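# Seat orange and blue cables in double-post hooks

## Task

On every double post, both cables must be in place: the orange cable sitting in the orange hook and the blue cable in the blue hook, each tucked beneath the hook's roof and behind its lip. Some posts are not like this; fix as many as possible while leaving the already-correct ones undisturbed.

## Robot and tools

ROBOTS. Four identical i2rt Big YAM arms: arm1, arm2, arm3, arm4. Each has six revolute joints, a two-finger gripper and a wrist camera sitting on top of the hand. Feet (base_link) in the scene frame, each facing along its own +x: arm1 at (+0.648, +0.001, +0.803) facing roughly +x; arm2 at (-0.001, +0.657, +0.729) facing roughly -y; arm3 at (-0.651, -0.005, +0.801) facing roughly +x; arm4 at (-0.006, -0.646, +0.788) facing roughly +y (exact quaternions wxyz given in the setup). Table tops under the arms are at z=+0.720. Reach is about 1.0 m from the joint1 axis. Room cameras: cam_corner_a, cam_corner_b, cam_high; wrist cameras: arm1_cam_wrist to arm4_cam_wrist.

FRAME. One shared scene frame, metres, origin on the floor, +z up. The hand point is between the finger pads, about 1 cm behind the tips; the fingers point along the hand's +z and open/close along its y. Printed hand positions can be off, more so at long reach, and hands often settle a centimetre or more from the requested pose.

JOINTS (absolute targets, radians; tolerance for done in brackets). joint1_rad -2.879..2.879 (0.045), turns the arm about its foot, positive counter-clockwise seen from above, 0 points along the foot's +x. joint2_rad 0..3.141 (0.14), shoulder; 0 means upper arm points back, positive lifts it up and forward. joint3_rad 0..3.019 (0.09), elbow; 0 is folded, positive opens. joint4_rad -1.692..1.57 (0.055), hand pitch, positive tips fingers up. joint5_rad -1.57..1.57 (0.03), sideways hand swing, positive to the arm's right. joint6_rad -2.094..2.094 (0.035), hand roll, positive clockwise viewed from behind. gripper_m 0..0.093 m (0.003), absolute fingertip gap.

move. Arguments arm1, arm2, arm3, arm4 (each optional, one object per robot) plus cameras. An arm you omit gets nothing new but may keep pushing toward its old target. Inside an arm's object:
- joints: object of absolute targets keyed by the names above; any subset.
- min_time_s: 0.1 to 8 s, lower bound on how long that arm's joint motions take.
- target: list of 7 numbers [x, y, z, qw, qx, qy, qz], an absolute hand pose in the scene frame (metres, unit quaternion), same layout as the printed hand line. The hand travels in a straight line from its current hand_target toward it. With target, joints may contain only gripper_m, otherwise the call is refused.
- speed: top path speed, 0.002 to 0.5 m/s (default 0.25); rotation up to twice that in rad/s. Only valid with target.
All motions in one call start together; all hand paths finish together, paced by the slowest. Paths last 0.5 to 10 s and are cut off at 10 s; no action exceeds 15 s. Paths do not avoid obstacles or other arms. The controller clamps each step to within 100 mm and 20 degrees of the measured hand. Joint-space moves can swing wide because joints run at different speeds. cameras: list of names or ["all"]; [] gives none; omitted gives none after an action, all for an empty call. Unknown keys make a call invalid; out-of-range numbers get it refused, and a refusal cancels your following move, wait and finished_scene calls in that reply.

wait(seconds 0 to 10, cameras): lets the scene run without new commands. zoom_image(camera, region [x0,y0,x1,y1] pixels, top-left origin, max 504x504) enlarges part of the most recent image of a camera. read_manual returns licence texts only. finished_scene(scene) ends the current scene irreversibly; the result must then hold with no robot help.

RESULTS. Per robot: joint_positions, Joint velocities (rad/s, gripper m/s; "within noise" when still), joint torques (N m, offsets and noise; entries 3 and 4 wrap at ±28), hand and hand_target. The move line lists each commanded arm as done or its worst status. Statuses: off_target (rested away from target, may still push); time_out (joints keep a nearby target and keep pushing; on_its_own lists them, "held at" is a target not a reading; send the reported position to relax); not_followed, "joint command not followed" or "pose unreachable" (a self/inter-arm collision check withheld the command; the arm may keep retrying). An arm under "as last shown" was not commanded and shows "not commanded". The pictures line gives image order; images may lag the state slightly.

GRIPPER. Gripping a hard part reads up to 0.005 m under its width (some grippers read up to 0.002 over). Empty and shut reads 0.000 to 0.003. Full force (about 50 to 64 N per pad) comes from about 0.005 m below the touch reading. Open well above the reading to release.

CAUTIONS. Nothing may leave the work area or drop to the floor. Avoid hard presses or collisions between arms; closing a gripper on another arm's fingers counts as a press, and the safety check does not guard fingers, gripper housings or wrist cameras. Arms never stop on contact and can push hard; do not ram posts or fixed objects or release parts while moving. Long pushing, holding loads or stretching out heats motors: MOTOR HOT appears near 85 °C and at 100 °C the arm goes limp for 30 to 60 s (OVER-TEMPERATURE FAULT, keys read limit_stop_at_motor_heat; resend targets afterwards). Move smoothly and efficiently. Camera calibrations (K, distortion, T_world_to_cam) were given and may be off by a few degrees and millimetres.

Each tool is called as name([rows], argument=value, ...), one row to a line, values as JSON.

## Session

move()

zoom_image(camera="cam_high", region=[330, 120, 600, 370])

zoom_image(camera="cam_corner_b", region=[100, 100, 500, 500])

zoom_image(camera="cam_corner_b", region=[450, 100, 896, 500])

zoom_image(camera="cam_corner_a", region=[50, 100, 450, 500])

zoom_image(camera="cam_corner_a", region=[450, 100, 896, 500])

Scene clock: 0.00 s.
Joint torques (N m): no reading
Motor temperatures (°C): arm1=[19 18 26 18 17 19 20] | arm2=[20 19 28 18 17 17 20] | arm3=[19 19 30 18 17 19 18] | arm4=[18 18 26 19 18 19 20]
Heat: arm1: hottest joint3_rad 26 °C; arm2: hottest joint3_rad 28 °C; arm3: hottest joint3_rad 30 °C; arm4: hottest joint3_rad 26 °C.
Joint velocities: within noise
arm1.joint_positions: joint1_rad=-0.134 joint2_rad=+0.640 joint3_rad=+1.433 joint4_rad=-1.619 joint5_rad=+0.124 joint6_rad=+0.105 gripper_m=+0.09396
arm1.joint_status: not commanded
arm1.hand: x=+0.4655 y=+0.0542 z=+1.3068 quat_wxyz=(-0.064, +0.917, -0.143, -0.367) (m; scene frame)
arm1.hand_target: x=+0.4669 y=+0.0541 z=+1.3154 quat_wxyz=(-0.064, +0.913, -0.143, -0.377) (m; scene frame)
arm1.hand_status: not commanded
arm2.joint_positions: joint1_rad=-0.133 joint2_rad=+0.630 joint3_rad=+1.455 joint4_rad=-1.359 joint5_rad=-0.185 joint6_rad=+0.305 gripper_m=+0.09396
arm2.joint_status: not commanded
arm2.hand: x=-0.0119 y=+0.4340 z=+1.2957 quat_wxyz=(-0.431, -0.712, -0.489, +0.261) (m; scene frame)
arm2.hand_target: x=-0.0115 y=+0.4371 z=+1.3059 quat_wxyz=(-0.439, -0.706, -0.486, +0.269) (m; scene frame)
arm2.hand_status: not commanded
arm3.joint_positions: joint1_rad=+0.145 joint2_rad=+0.626 joint3_rad=+1.455 joint4_rad=-1.187 joint5_rad=+0.179 joint6_rad=-0.147 gripper_m=+0.09396
arm3.joint_status: not commanded
arm3.hand: x=-0.3972 y=-0.0112 z=+1.4006 quat_wxyz=(-0.560, +0.056, -0.823, +0.080) (m; scene frame)
arm3.hand_target: x=-0.4011 y=-0.0118 z=+1.4114 quat_wxyz=(-0.570, +0.054, -0.816, +0.079) (m; scene frame)
arm3.hand_status: not commanded
arm4.joint_positions: joint1_rad=-0.825 joint2_rad=+0.598 joint3_rad=+1.493 joint4_rad=-1.200 joint5_rad=-0.098 joint6_rad=-0.590 gripper_m=+0.09396
arm4.joint_status: not commanded
arm4.hand: x=+0.1444 y=-0.4764 z=+1.4102 quat_wxyz=(-0.584, +0.524, -0.615, -0.080) (m; scene frame)
arm4.hand_target: x=+0.1409 y=-0.4794 z=+1.4221 quat_wxyz=(-0.595, +0.520, -0.608, -0.080) (m; scene frame)
arm4.hand_status: not commanded
pictures: arm1_cam_wrist, arm2_cam_wrist, arm3_cam_wrist, arm4_cam_wrist, cam_corner_a, cam_corner_b, cam_high
camera_calibration:
arm1_cam_wrist: T_world_to_cam=[[0.305349, 0.952038, 0.0196433, -0.220949], [0.943149, -0.299526, -0.144061, -0.230991], [-0.131268, 0.0625156, -0.989374, 1.47468], [0, 0, 0, 1]] pos_world=[0.478904, 0.0489736, 1.43007]
arm2_cam_wrist: T_world_to_cam=[[-0.928838, 0.143052, -0.341755, 0.365591], [0.272537, 0.888687, -0.368727, 0.0987705], [0.250966, -0.435628, -0.864433, 1.43752], [0, 0, 0, 1]] pos_world=[-0.0481119, 0.486149, 1.404]
arm3_cam_wrist: T_world_to_cam=[[-0.00422432, -0.981549, 0.191163, -0.281363], [-0.838446, -0.100703, -0.5356, 0.41988], [0.544968, -0.162543, -0.822551, 1.49226], [0, 0, 0, 1]] pos_world=[-0.462373, 0.00866653, 1.50613]
arm4_cam_wrist: T_world_to_cam=[[0.741849, -0.428717, 0.515618, -1.03915], [-0.178924, -0.867603, -0.463951, 0.269419], [0.646255, 0.251926, -0.720338, 1.16586], [0, 0, 0, 1]] pos_world=[0.0656553, -0.505465, 1.50062]

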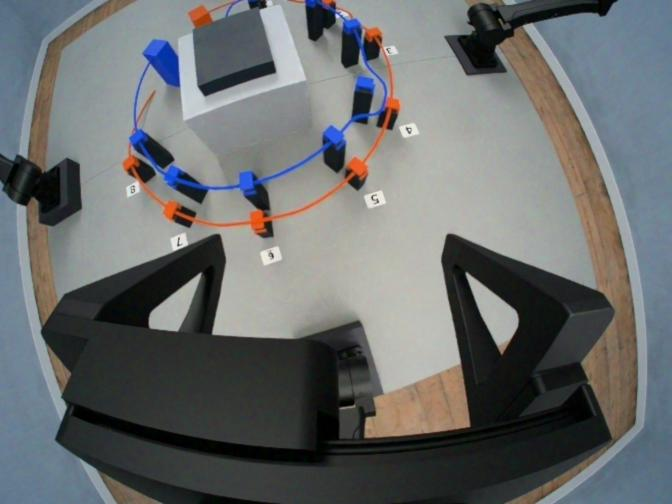

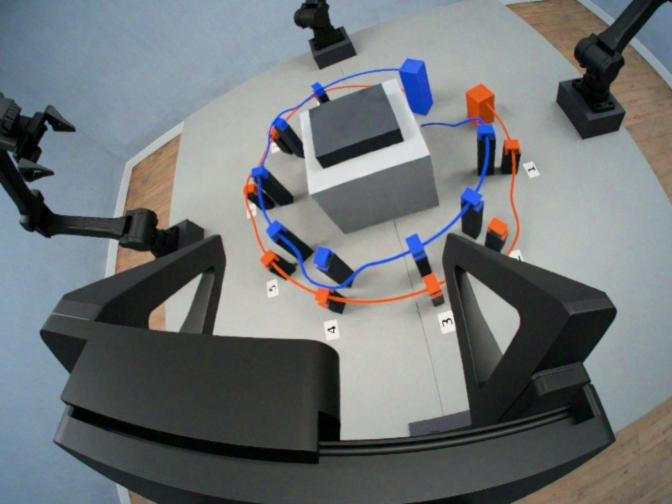

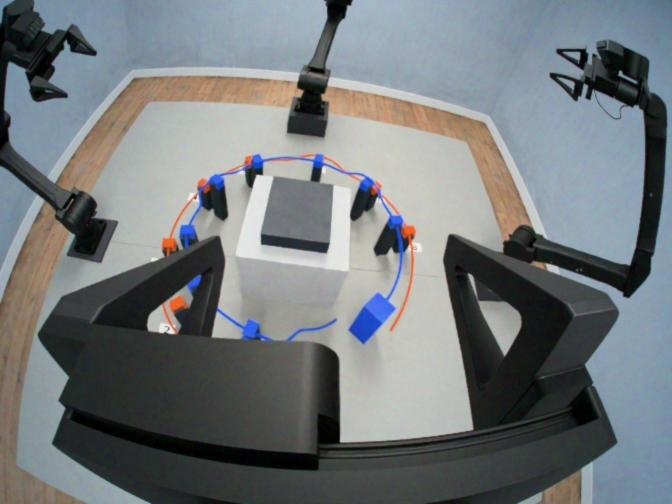

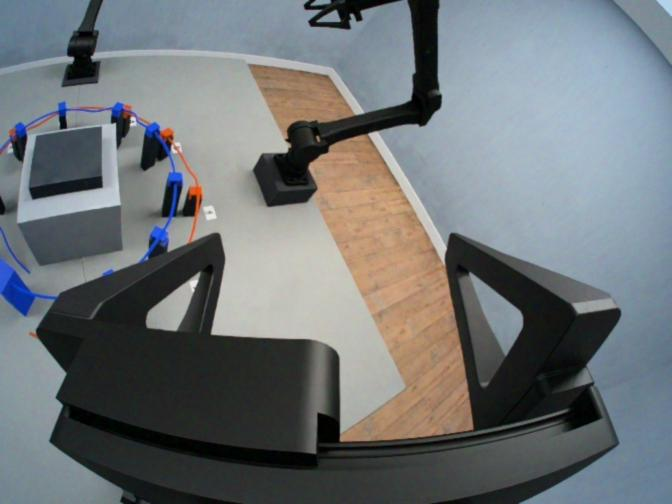

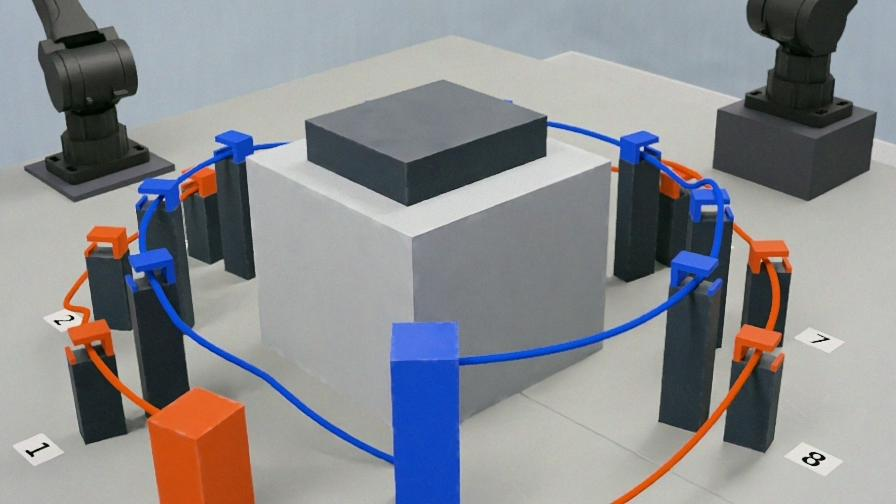

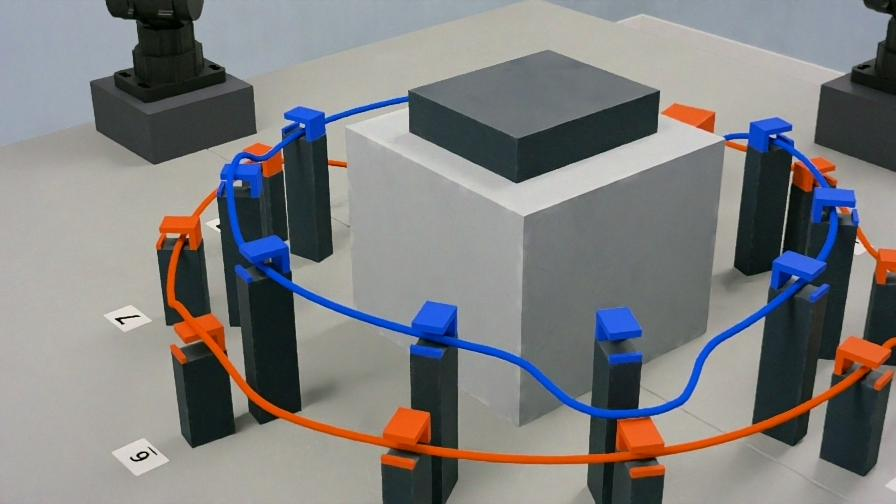

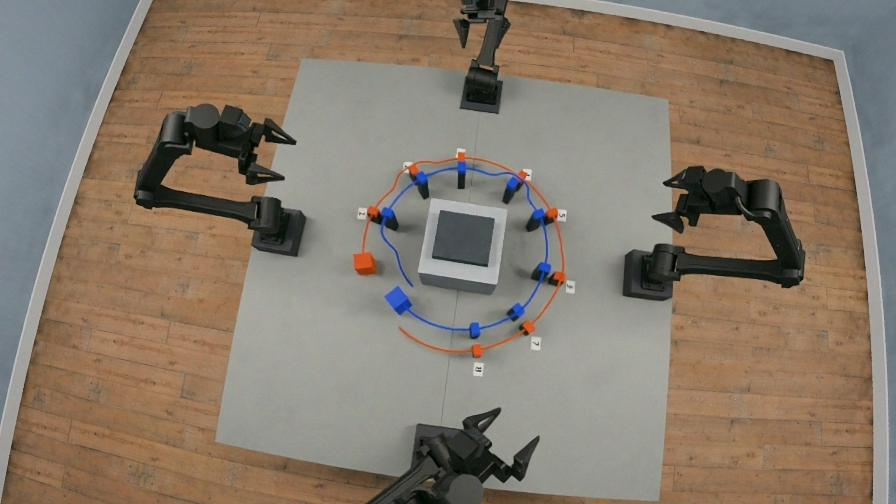

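Scaled by 1.867 from the camera's 896x504 image, which has a finer 1280x720 frame.

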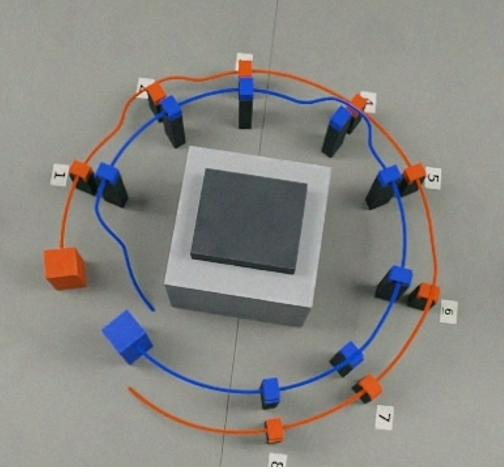

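Scaled by 1.260 from the camera's 896x504 image, which has a finer 1280x720 frame.

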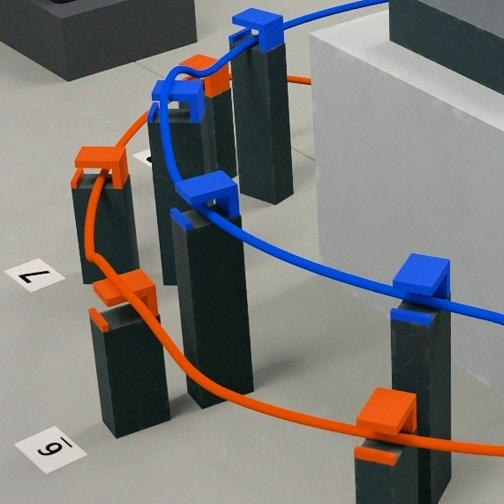

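Scaled by 1.130 from the camera's 896x504 image, which has a finer 1280x720 frame.

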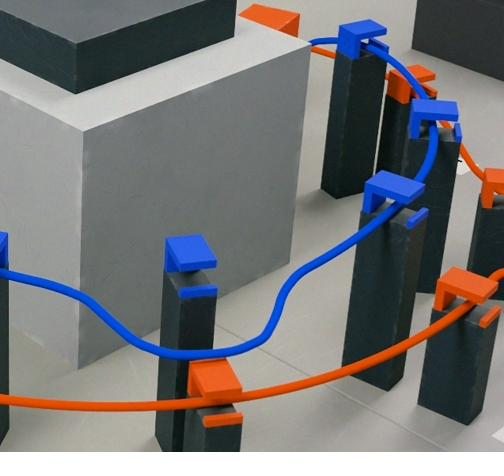

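Scaled by 1.260 from the camera's 896x504 image, which has a finer 1280x720 frame.

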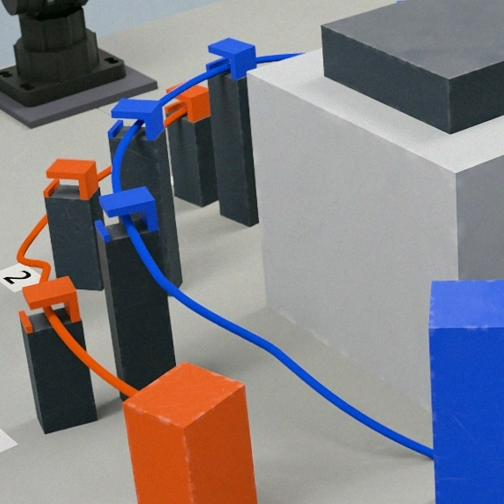

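Scaled by 1.130 from the camera's 896x504 image, which has a finer 1280x720 frame.

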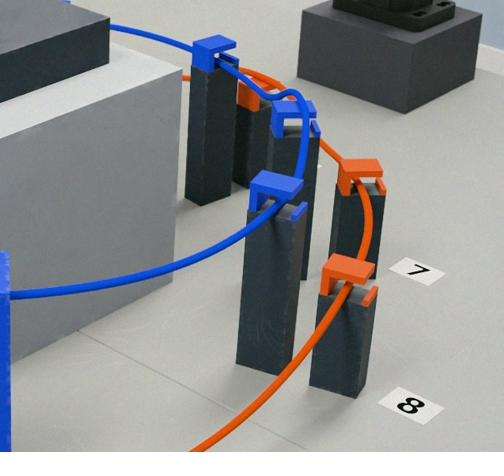

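zoom_image(camera="cam_corner_b", region=[570, 290, 690, 490])

zoom_image(camera="cam_corner_b", region=[360, 290, 500, 490])

zoom_image(camera="cam_corner_b", region=[140, 200, 320, 400])

zoom_image(camera="cam_corner_b", region=[190, 90, 350, 250])

zoom_image(camera="cam_corner_b", region=[740, 230, 896, 400])

zoom_image(camera="cam_corner_b", region=[720, 100, 896, 260])

zoom_image(camera="cam_corner_a", region=[50, 130, 270, 350])

zoom_image(camera="cam_corner_a", region=[600, 120, 820, 400])

Scaled by 2.520 from the camera's 896x504 image, which has a finer 1280x720 frame.

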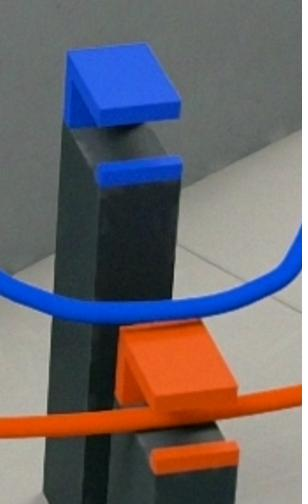

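Scaled by 2.520 from the camera's 896x504 image, which has a finer 1280x720 frame.

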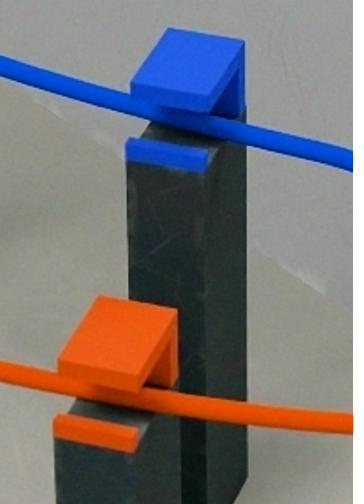

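Scaled by 2.520 from the camera's 896x504 image, which has a finer 1280x720 frame.

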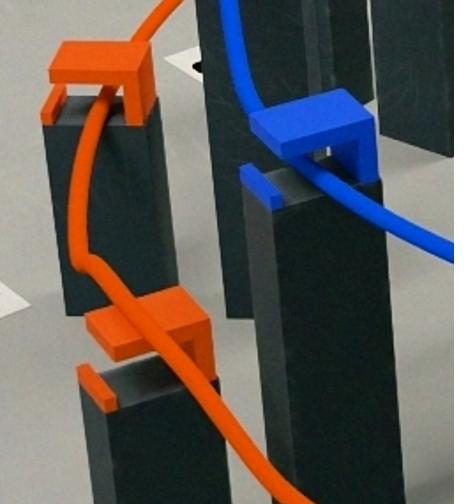

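Scaled by 3.150 from the camera's 896x504 image, which has a finer 1280x720 frame.

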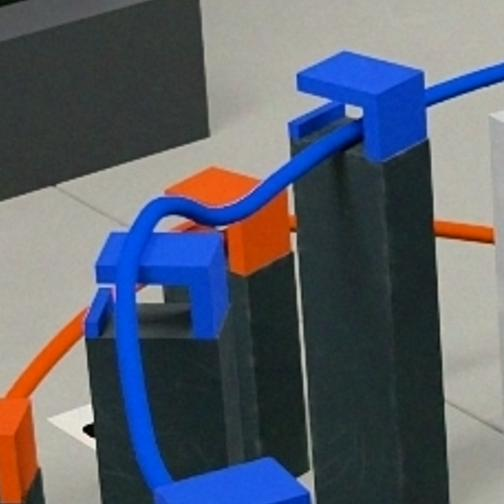

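Scaled by 2.965 from the camera's 896x504 image, which has a finer 1280x720 frame.

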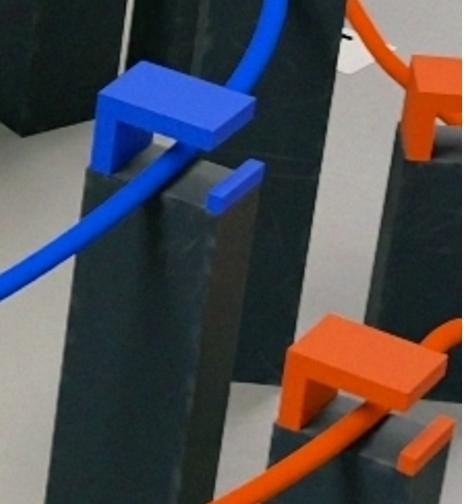

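Scaled by 2.864 from the camera's 896x504 image, which has a finer 1280x720 frame.

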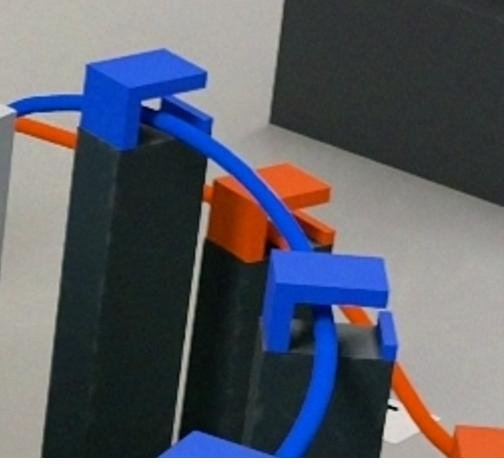

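Scaled by 2.291 from the camera's 896x504 image, which has a finer 1280x720 frame.

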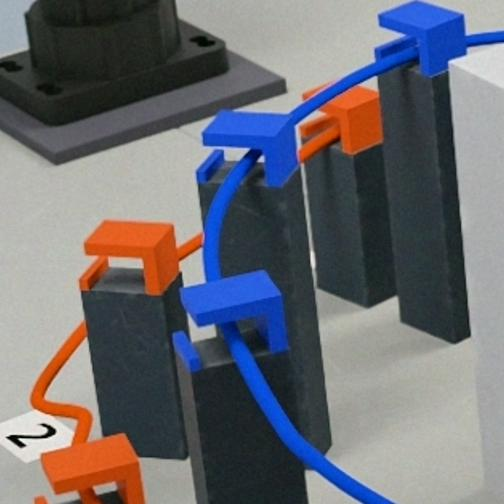

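Scaled by 1.800 from the camera's 896x504 image, which has a finer 1280x720 frame.

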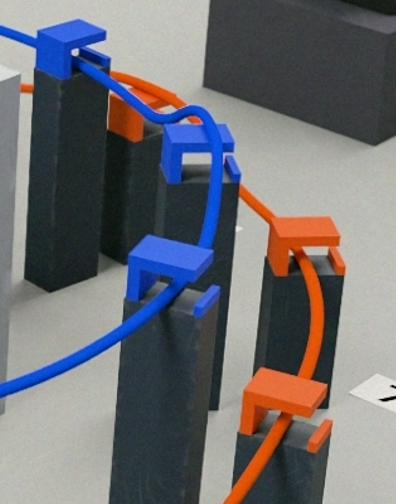

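zoom_image(camera="cam_corner_a", region=[50, 200, 150, 360])

zoom_image(camera="cam_corner_a", region=[120, 120, 280, 290])

zoom_image(camera="cam_corner_b", region=[720, 100, 896, 230])

zoom_image(camera="cam_corner_b", region=[806, 180, 896, 300])

zoom_image(camera="cam_corner_a", region=[720, 210, 810, 400])

zoom_image(camera="arm2_cam_wrist", region=[220, 40, 560, 350])

zoom_image(camera="arm3_cam_wrist", region=[120, 120, 440, 370])

zoom_image(camera="arm1_cam_wrist", region=[100, 0, 440, 280])

Scaled by 3.150 from the camera's 896x504 image, which has a finer 1280x720 frame.

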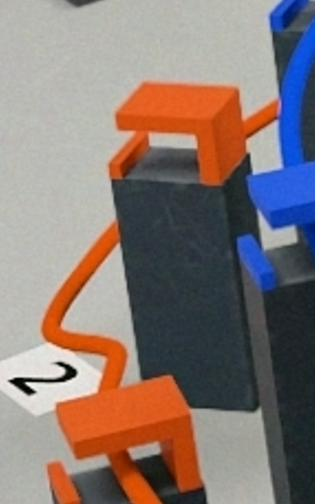

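Scaled by 2.965 from the camera's 896x504 image, which has a finer 1280x720 frame.

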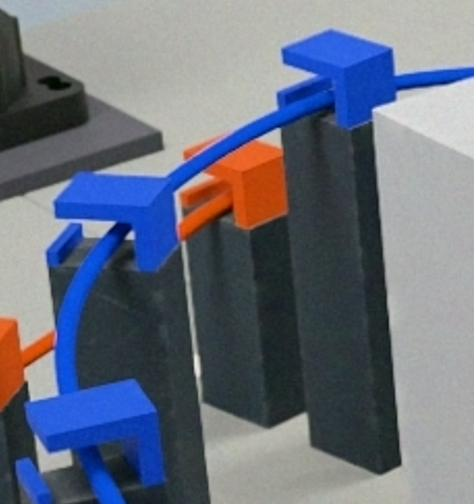

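Scaled by 2.864 from the camera's 896x504 image, which has a finer 1280x720 frame.

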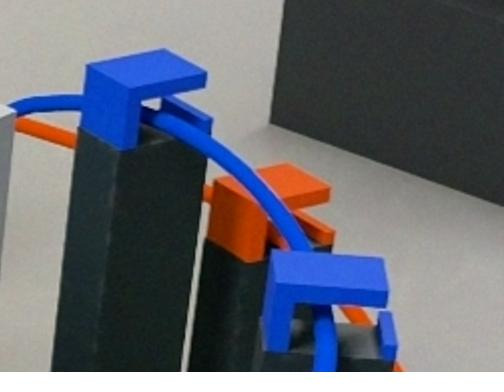

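Scaled by 4.200 from the camera's 896x504 image, which has a finer 1280x720 frame.

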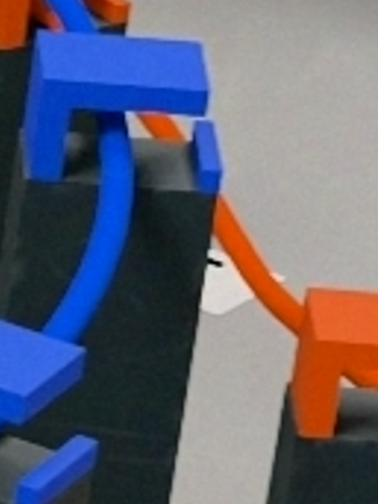

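Scaled by 2.653 from the camera's 896x504 image, which has a finer 1280x720 frame.

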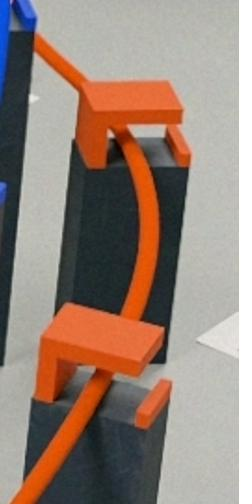

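Scaled by 1.482 from the camera's 672x504 image, which has a finer 960x720 frame.

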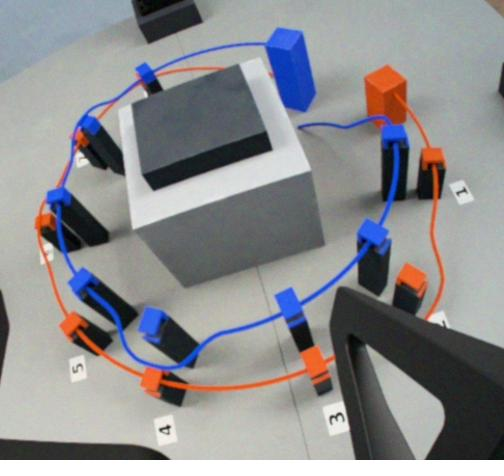

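Scaled by 1.575 from the camera's 672x504 image, which has a finer 960x720 frame.

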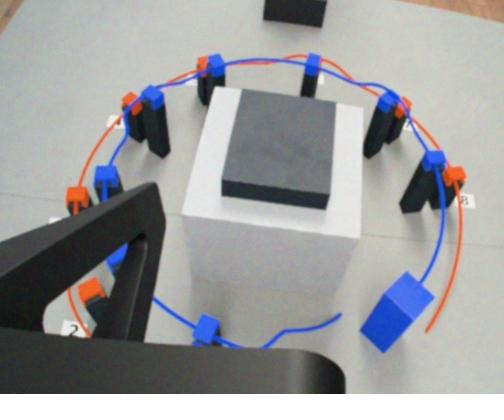

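Scaled by 1.482 from the camera's 672x504 image, which has a finer 960x720 frame.

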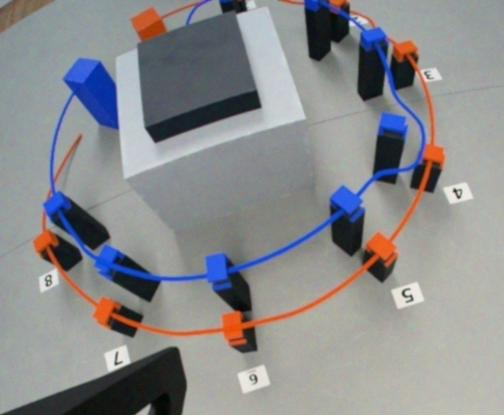

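move(arm1={"target": [0.34, -0.015, 0.94, 0.126, 0.6838, 0.658, -0.2889], "speed": 0.35, "joints": {"gripper_m": 0.05}}, arm2={"target": [0.11, 0.285, 0.95, 0.266, 0.199, 0.9279, -0.169], "speed": 0.35, "joints": {"gripper_m": 0.05}}, arm3={"target": [-0.245, 0.24, 0.94, 0.315, -0.3616, 0.8775, 0.0113], "speed": 0.35, "joints": {"gripper_m": 0.05}}, arm4={"target": [0.154, -0.225, 0.96, 0.2452, -0.3028, 0.8995, 0.1981], "speed": 0.35, "joints": {"gripper_m": 0.05}}, cameras=["all"])

Scene clock: 162.73 s.
Joint torques (N m): arm1=[-0.21 -3.9 9.94 0.64 -0.47 -0.3] | arm2=[-0.26 -4.25 9.8 1.95 -0.12 -0.02] | arm3=[1.79 -9.58 11.58 1.62 -0.02 -0.03] | arm4=[0.5 -7.47 11.3 1.89 0.05 0.2]
Motor temperatures (°C): arm1=[19 18 33 18 17 19 20] | arm2=[20 19 35 18 17 17 20] | arm3=[19 19 41 18 17 19 18] | arm4=[18 19 34 19 18 19 20]
Heat: arm1: hottest joint3_rad 33 °C; arm2: hottest joint3_rad 35 °C; arm3: hottest joint3_rad 41 °C; arm4: hottest joint3_rad 34 °C.
move: arm1 done; arm2 done; arm3 off_target; arm4 done
Joint velocities: within noise
arm1.joint_positions: joint1_rad=-0.269 joint2_rad=+1.139 joint3_rad=+0.713 joint4_rad=-1.088 joint5_rad=-0.633 joint6_rad=-1.775 gripper_m=+0.05007
arm1.joint_status: all done
arm1.hand: x=+0.3472 y=-0.0154 z=+0.9377 quat_wxyz=(+0.134, +0.692, +0.650, -0.286) (m; scene frame)
arm1.hand_target: x=+0.3401 y=-0.0150 z=+0.9400 quat_wxyz=(+0.126, +0.684, +0.658, -0.289) (m; scene frame)
arm1.hand_status: done (0.008 m and 1.7 deg from the pose sent, 0.394 m and 101.8 deg at the start)
arm2.joint_positions: joint1_rad=+0.154 joint2_rad=+1.046 joint3_rad=+0.856 joint4_rad=-0.874 joint5_rad=-0.371 joint6_rad=-0.908 gripper_m=+0.05009
arm2.joint_status: all done
arm2.hand: x=+0.1065 y=+0.2888 z=+0.9477 quat_wxyz=(-0.265, -0.208, -0.927, +0.163) (m; scene frame)
arm2.hand_target: x=+0.1100 y=+0.2851 z=+0.9500 quat_wxyz=(-0.266, -0.199, -0.928, +0.169) (m; scene frame)
arm2.hand_status: done (0.006 m and 1.3 deg from the pose sent, 0.396 m and 82.1 deg at the start)
arm3.joint_positions: joint1_rad=+0.605 joint2_rad=+1.280 joint3_rad=+0.806 joint4_rad=-0.472 joint5_rad=+0.108 joint6_rad=-0.217 gripper_m=+0.05012
arm3.joint_status: all done
arm3.hand: x=-0.2508 y=+0.2302 z=+0.9342 quat_wxyz=(-0.305, +0.351, -0.885, -0.009) (m; scene frame)
arm3.hand_target: x=-0.2453 y=+0.2399 z=+0.9402 quat_wxyz=(-0.315, +0.361, -0.877, -0.011) (m; scene frame)
arm3.hand_status: off_target (0.013 m and 1.9 deg from the pose sent, 0.546 m and 46.8 deg at the start)
arm4.joint_positions: joint1_rad=-0.304 joint2_rad=+1.185 joint3_rad=+0.826 joint4_rad=-0.597 joint5_rad=+0.151 joint6_rad=+0.554 gripper_m=+0.05011
arm4.joint_status: all done
arm4.hand: x=+0.1528 y=-0.2311 z=+0.9551 quat_wxyz=(-0.242, +0.310, -0.900, -0.188) (m; scene frame)
arm4.hand_target: x=+0.1539 y=-0.2251 z=+0.9601 quat_wxyz=(-0.245, +0.303, -0.899, -0.198) (m; scene frame)
arm4.hand_status: done (0.008 m and 1.5 deg from the pose sent, 0.516 m and 58.9 deg at the start)
pictures: arm1_cam_wrist, arm2_cam_wrist, arm3_cam_wrist, arm4_cam_wrist, cam_corner_a, cam_corner_b, cam_high
camera_calibration:
arm1_cam_wrist: T_world_to_cam=[[-0.974622, 0.114855, 0.192145, 0.158419], [0.117212, 0.993107, 0.000906768, -0.0227352], [-0.190716, 0.0234054, -0.981366, 1.11077], [0, 0, 0, 1]] pos_world=[0.368906, -0.0216147, 1.05965]
arm2_cam_wrist: T_world_to_cam=[[-0.458512, -0.864932, 0.204105, 0.101084], [-0.882223, 0.470663, 0.0126488, -0.0506449], [-0.107005, -0.174266, -0.978867, 1.11484], [0, 0, 0, 1]] pos_world=[0.120962, 0.305547, 1.07129]
arm3_cam_wrist: T_world_to_cam=[[0.620892, -0.758097, 0.199452, 0.142995], [-0.77675, -0.629262, 0.0262536, -0.070552], [0.105605, -0.171225, -0.979556, 1.10659], [0, 0, 0, 1]] pos_world=[-0.260447, 0.253485, 1.0573]
arm4_cam_wrist: T_world_to_cam=[[0.655786, -0.730322, -0.191244, -0.0869291], [-0.739793, -0.672163, 0.0300647, -0.0683341], [-0.150504, 0.121765, -0.981082, 1.11141], [0, 0, 0, 1]] pos_world=[0.173726, -0.244749, 1.07582]

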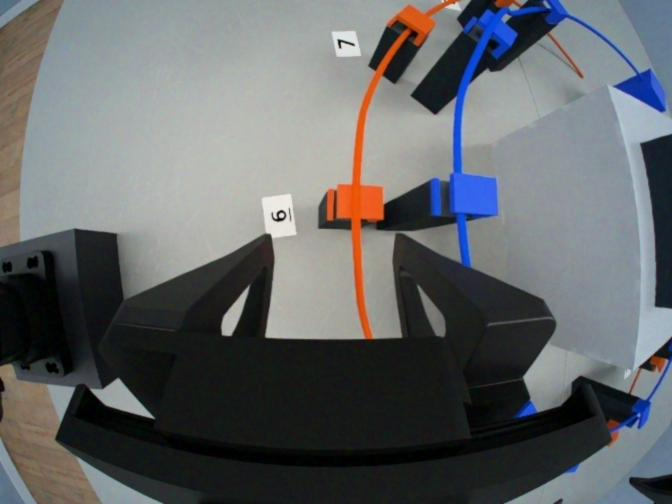

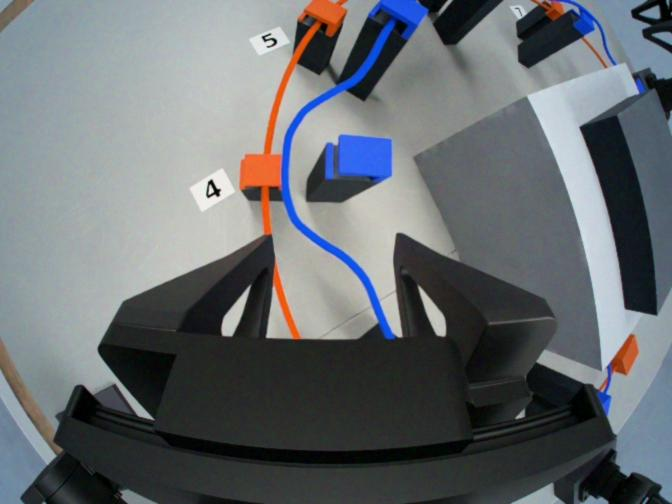

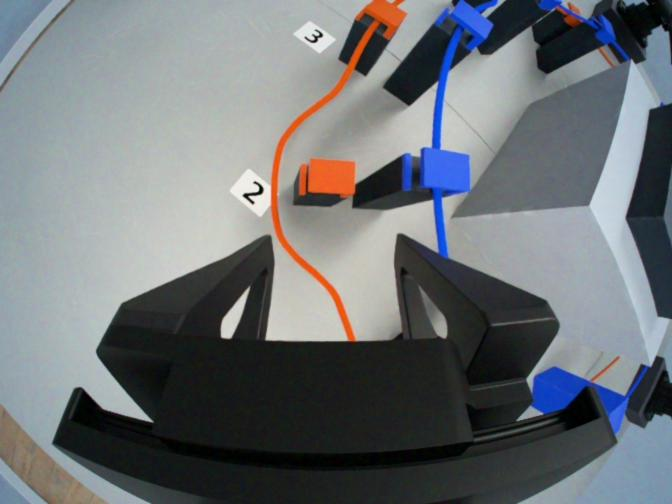

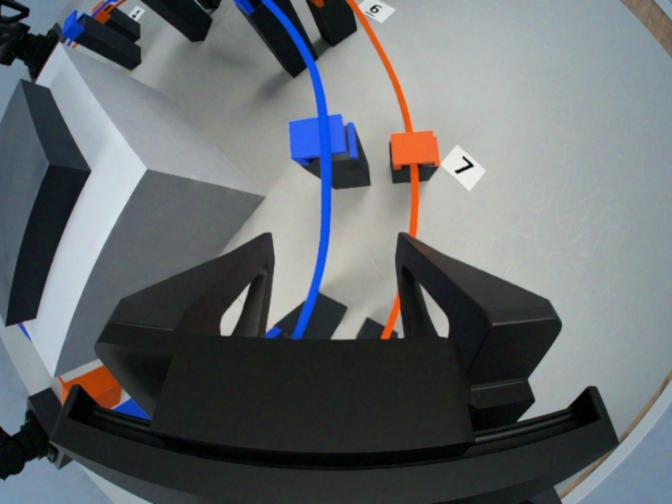

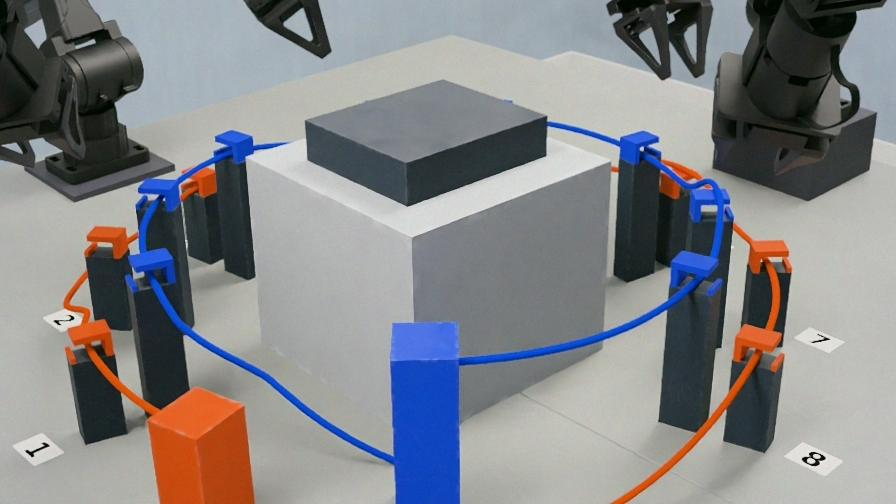

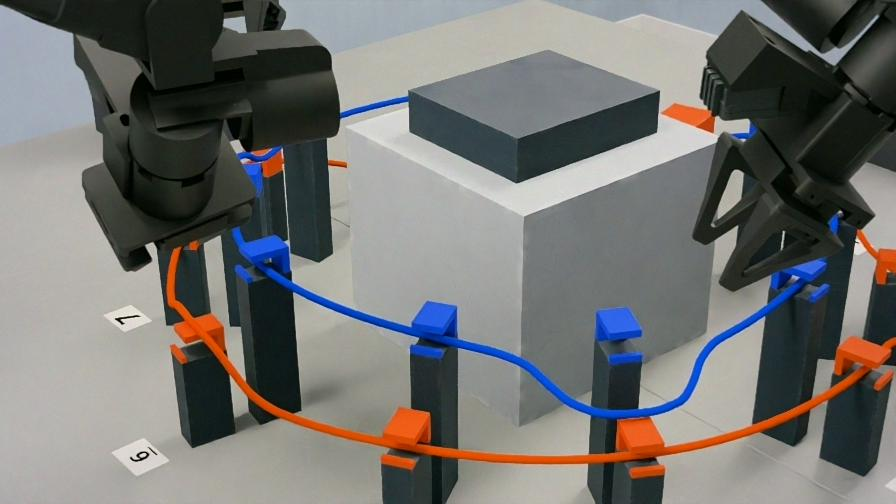

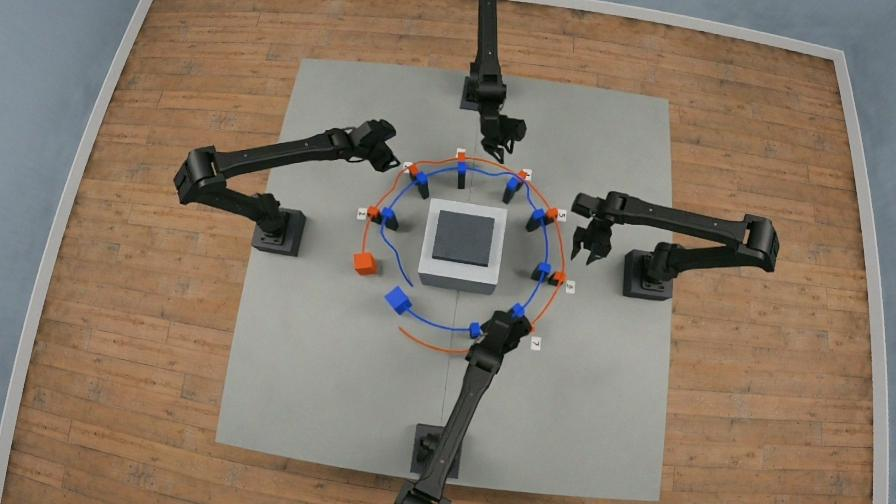

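move(arm1={"target": [0.299, -0.003, 0.826, 0.126, 0.6838, 0.658, -0.2889], "speed": 0.15}, arm2={"target": [0.128, 0.273, 0.832, 0.266, 0.199, 0.9279, -0.169], "speed": 0.15, "joints": {"gripper_m": 0.036}}, arm3={"target": [-0.244, 0.247, 0.765, 0.315, -0.3616, 0.8775, 0.0113], "speed": 0.15}, arm4={"target": [0.159, -0.193, 0.882, 0.2452, -0.3028, 0.8995, 0.1981], "speed": 0.15}, cameras=["arm1_cam_wrist", "arm2_cam_wrist", "arm3_cam_wrist", "arm4_cam_wrist", "cam_corner_a", "cam_corner_b"])

Scene clock: 245.23 s.
Joint torques (N m): arm1=[-0.38 -6.3 6.53 0.7 -0.48 -0.24] | arm2=[-0.15 -5.01 8.28 1.94 -0.09 0.12] | arm3=[1.9 -11.46 6.23 1.66 0.16 0.04] | arm4=[1.67 -9.41 9.77 1.88 0.34 0.17]
Motor temperatures (°C): arm1=[19 19 32 18 17 19 20] | arm2=[20 19 39 18 17 17 20] | arm3=[19 20 44 18 17 19 18] | arm4=[18 20 36 19 18 19 20]
Heat: arm1: hottest joint3_rad 32 °C; arm2: hottest joint3_rad 39 °C; arm3: hottest joint3_rad 44 °C; arm4: hottest joint3_rad 36 °C.
move: arm1 done; arm2 done; arm3 done; arm4 done
Joint velocities: within noise
arm1.joint_positions: joint1_rad=-0.269 joint2_rad=+1.480 joint3_rad=+0.667 joint4_rad=-0.689 joint5_rad=-0.633 joint6_rad=-1.781 gripper_m=+0.05007
arm1.joint_status: not commanded
arm1.hand: x=+0.3005 y=-0.0022 z=+0.8296 quat_wxyz=(+0.128, +0.688, +0.653, -0.289) (m; scene frame)
arm1.hand_target: x=+0.2991 y=-0.0031 z=+0.8260 quat_wxyz=(+0.126, +0.684, +0.658, -0.289) (m; scene frame)
arm1.hand_status: done (0.004 m and 0.8 deg from the pose sent, 0.122 m and 1.7 deg at the start)
arm2.joint_positions: joint1_rad=+0.201 joint2_rad=+1.222 joint3_rad=+0.655 joint4_rad=-0.473 joint5_rad=-0.348 joint6_rad=-0.880 gripper_m=+0.03609
arm2.joint_status: all done
arm2.hand: x=+0.1243 y=+0.2746 z=+0.8339 quat_wxyz=(-0.265, -0.200, -0.928, +0.169) (m; scene frame)
arm2.hand_target: x=+0.1279 y=+0.2730 z=+0.8321 quat_wxyz=(-0.266, -0.199, -0.928, +0.169) (m; scene frame)
arm2.hand_status: done (0.004 m and 0.1 deg from the pose sent, 0.119 m and 1.3 deg at the start)
arm3.joint_positions: joint1_rad=+0.612 joint2_rad=+1.686 joint3_rad=+0.658 joint4_rad=+0.106 joint5_rad=+0.108 joint6_rad=-0.217 gripper_m=+0.05012
arm3.joint_status: not commanded
arm3.hand: x=-0.2407 y=+0.2431 z=+0.7713 quat_wxyz=(-0.317, +0.352, -0.881, -0.013) (m; scene frame)
arm3.hand_target: x=-0.2441 y=+0.2468 z=+0.7651 quat_wxyz=(-0.315, +0.361, -0.878, -0.011) (m; scene frame)
arm3.hand_status: done (0.008 m and 1.2 deg from the pose sent, 0.170 m and 1.9 deg at the start)
arm4.joint_positions: joint1_rad=-0.303 joint2_rad=+1.383 joint3_rad=+0.780 joint4_rad=-0.346 joint5_rad=+0.154 joint6_rad=+0.566 gripper_m=+0.05011
arm4.joint_status: not commanded
arm4.hand: x=+0.1633 y=-0.1993 z=+0.8821 quat_wxyz=(-0.244, +0.304, -0.901, -0.192) (m; scene frame)
arm4.hand_target: x=+0.1590 y=-0.1931 z=+0.8822 quat_wxyz=(-0.245, +0.303, -0.899, -0.198) (m; scene frame)
arm4.hand_status: done (0.008 m and 0.8 deg from the pose sent, 0.083 m and 1.5 deg at the start)
pictures: arm1_cam_wrist, arm2_cam_wrist, arm3_cam_wrist, arm4_cam_wrist, cam_corner_a, cam_corner_b
camera_calibration:
arm1_cam_wrist: T_world_to_cam=[[-0.972127, 0.108924, 0.207615, 0.118637], [0.112193, 0.993678, 0.00400061, -0.0313206], [-0.205866, 0.0271821, -0.978203, 0.997418], [0, 0, 0, 1]] pos_world=[0.324179, -0.00891173, 0.951171]
arm2_cam_wrist: T_world_to_cam=[[-0.445957, -0.86749, 0.220416, 0.105715], [-0.888283, 0.459187, 0.0100027, -0.0205929], [-0.109889, -0.191331, -0.975355, 1.00488], [0, 0, 0, 1]] pos_world=[0.139278, 0.293428, 0.957019]
arm3_cam_wrist: T_world_to_cam=[[0.621677, -0.756789, 0.201959, 0.176915], [-0.772907, -0.634517, 0.00150073, -0.0290382], [0.127011, -0.157029, -0.979393, 0.949644], [0, 0, 0, 1]] pos_world=[-0.253043, 0.264584, 0.894389]
arm4_cam_wrist: T_world_to_cam=[[0.648334, -0.734563, -0.200201, -0.0762749], [-0.746352, -0.665138, 0.0234803, -0.028743], [-0.150409, 0.134197, -0.979474, 1.03862], [0, 0, 0, 1]] pos_world=[0.184217, -0.214527, 1.00271]

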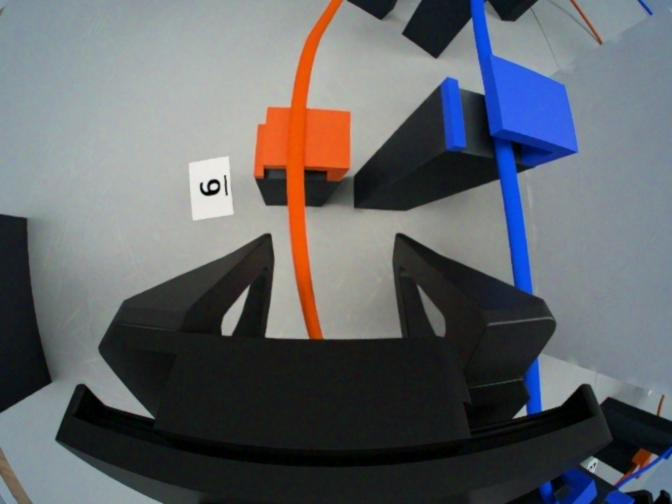

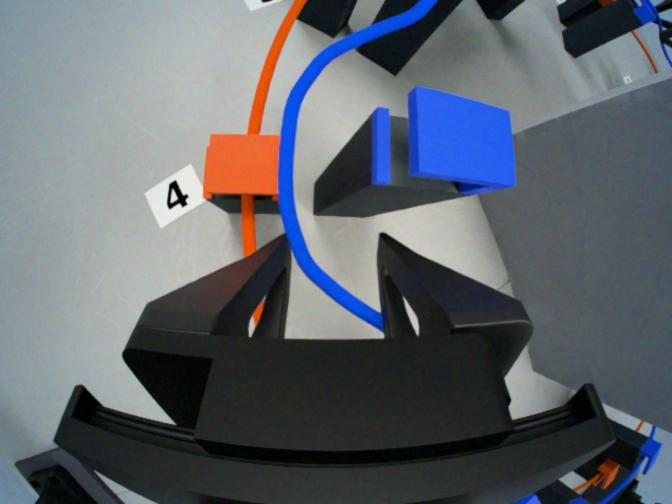

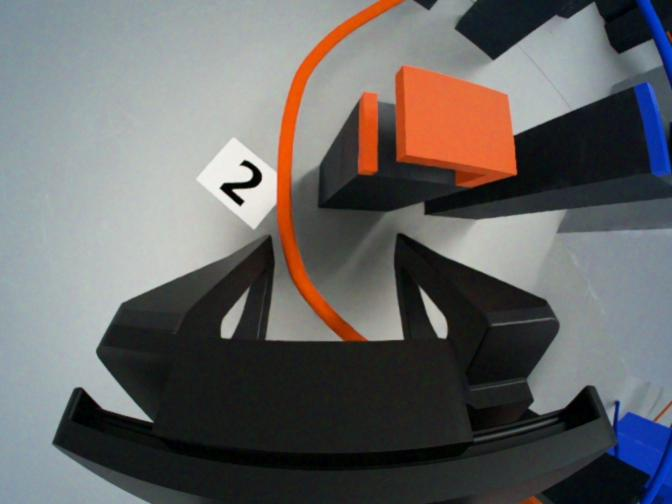

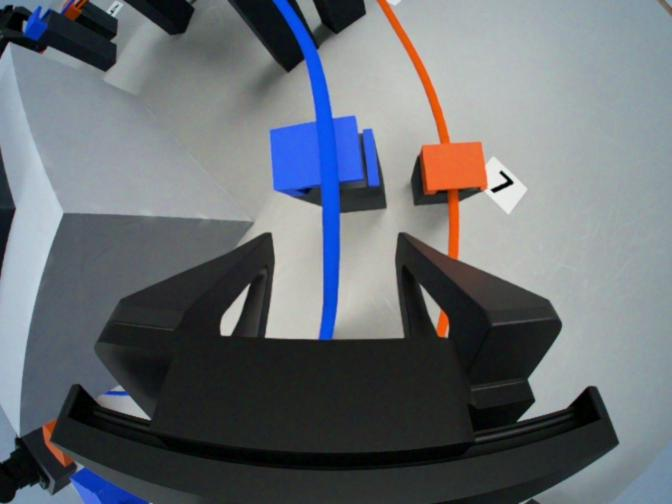

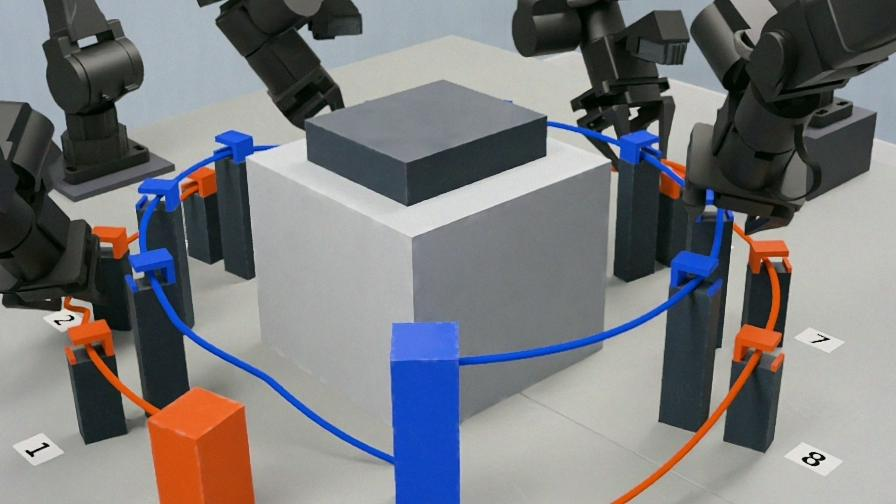

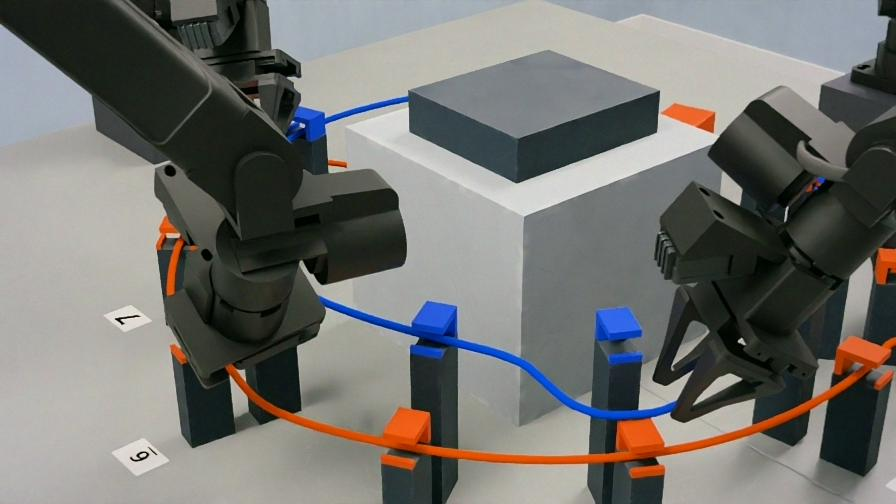

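zoom_image(camera="cam_corner_b", region=[580, 260, 800, 460])

zoom_image(camera="cam_corner_a", region=[20, 180, 200, 360])

zoom_image(camera="arm2_cam_wrist", region=[180, 80, 540, 350])

zoom_image(camera="arm3_cam_wrist", region=[180, 80, 540, 350])

Scaled by 2.291 from the camera's 896x504 image, which has a finer 1280x720 frame.

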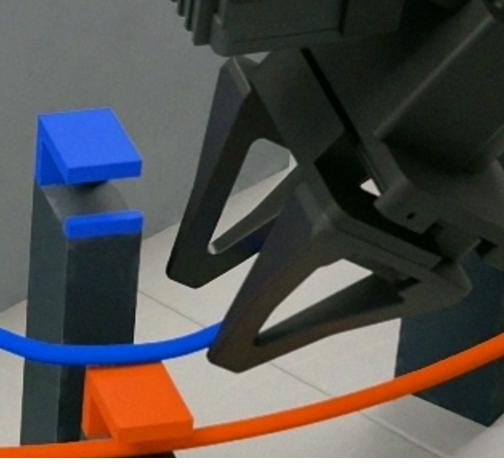

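Scaled by 2.800 from the camera's 896x504 image, which has a finer 1280x720 frame.

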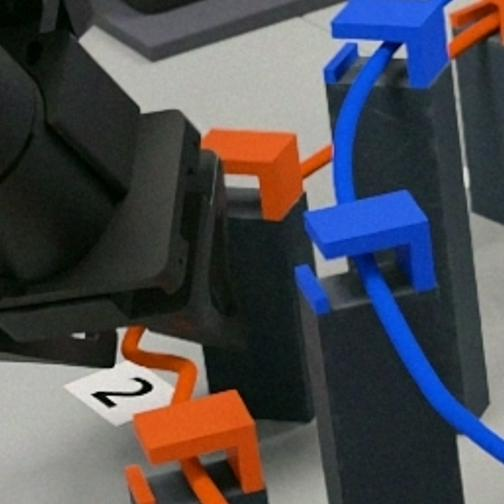

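Scaled by 1.400 from the camera's 672x504 image, which has a finer 960x720 frame.

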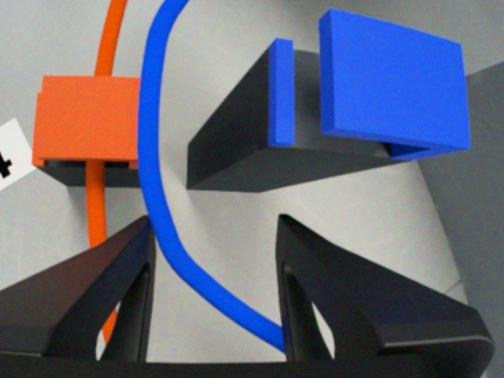

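Scaled by 1.400 from the camera's 672x504 image, which has a finer 960x720 frame.

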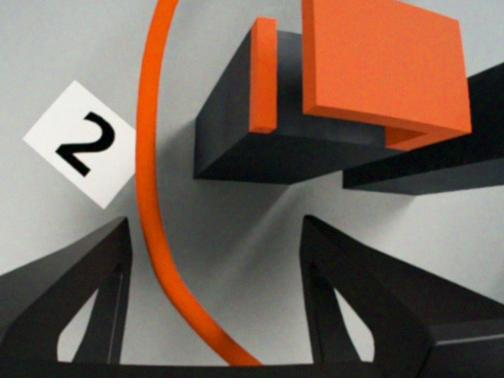

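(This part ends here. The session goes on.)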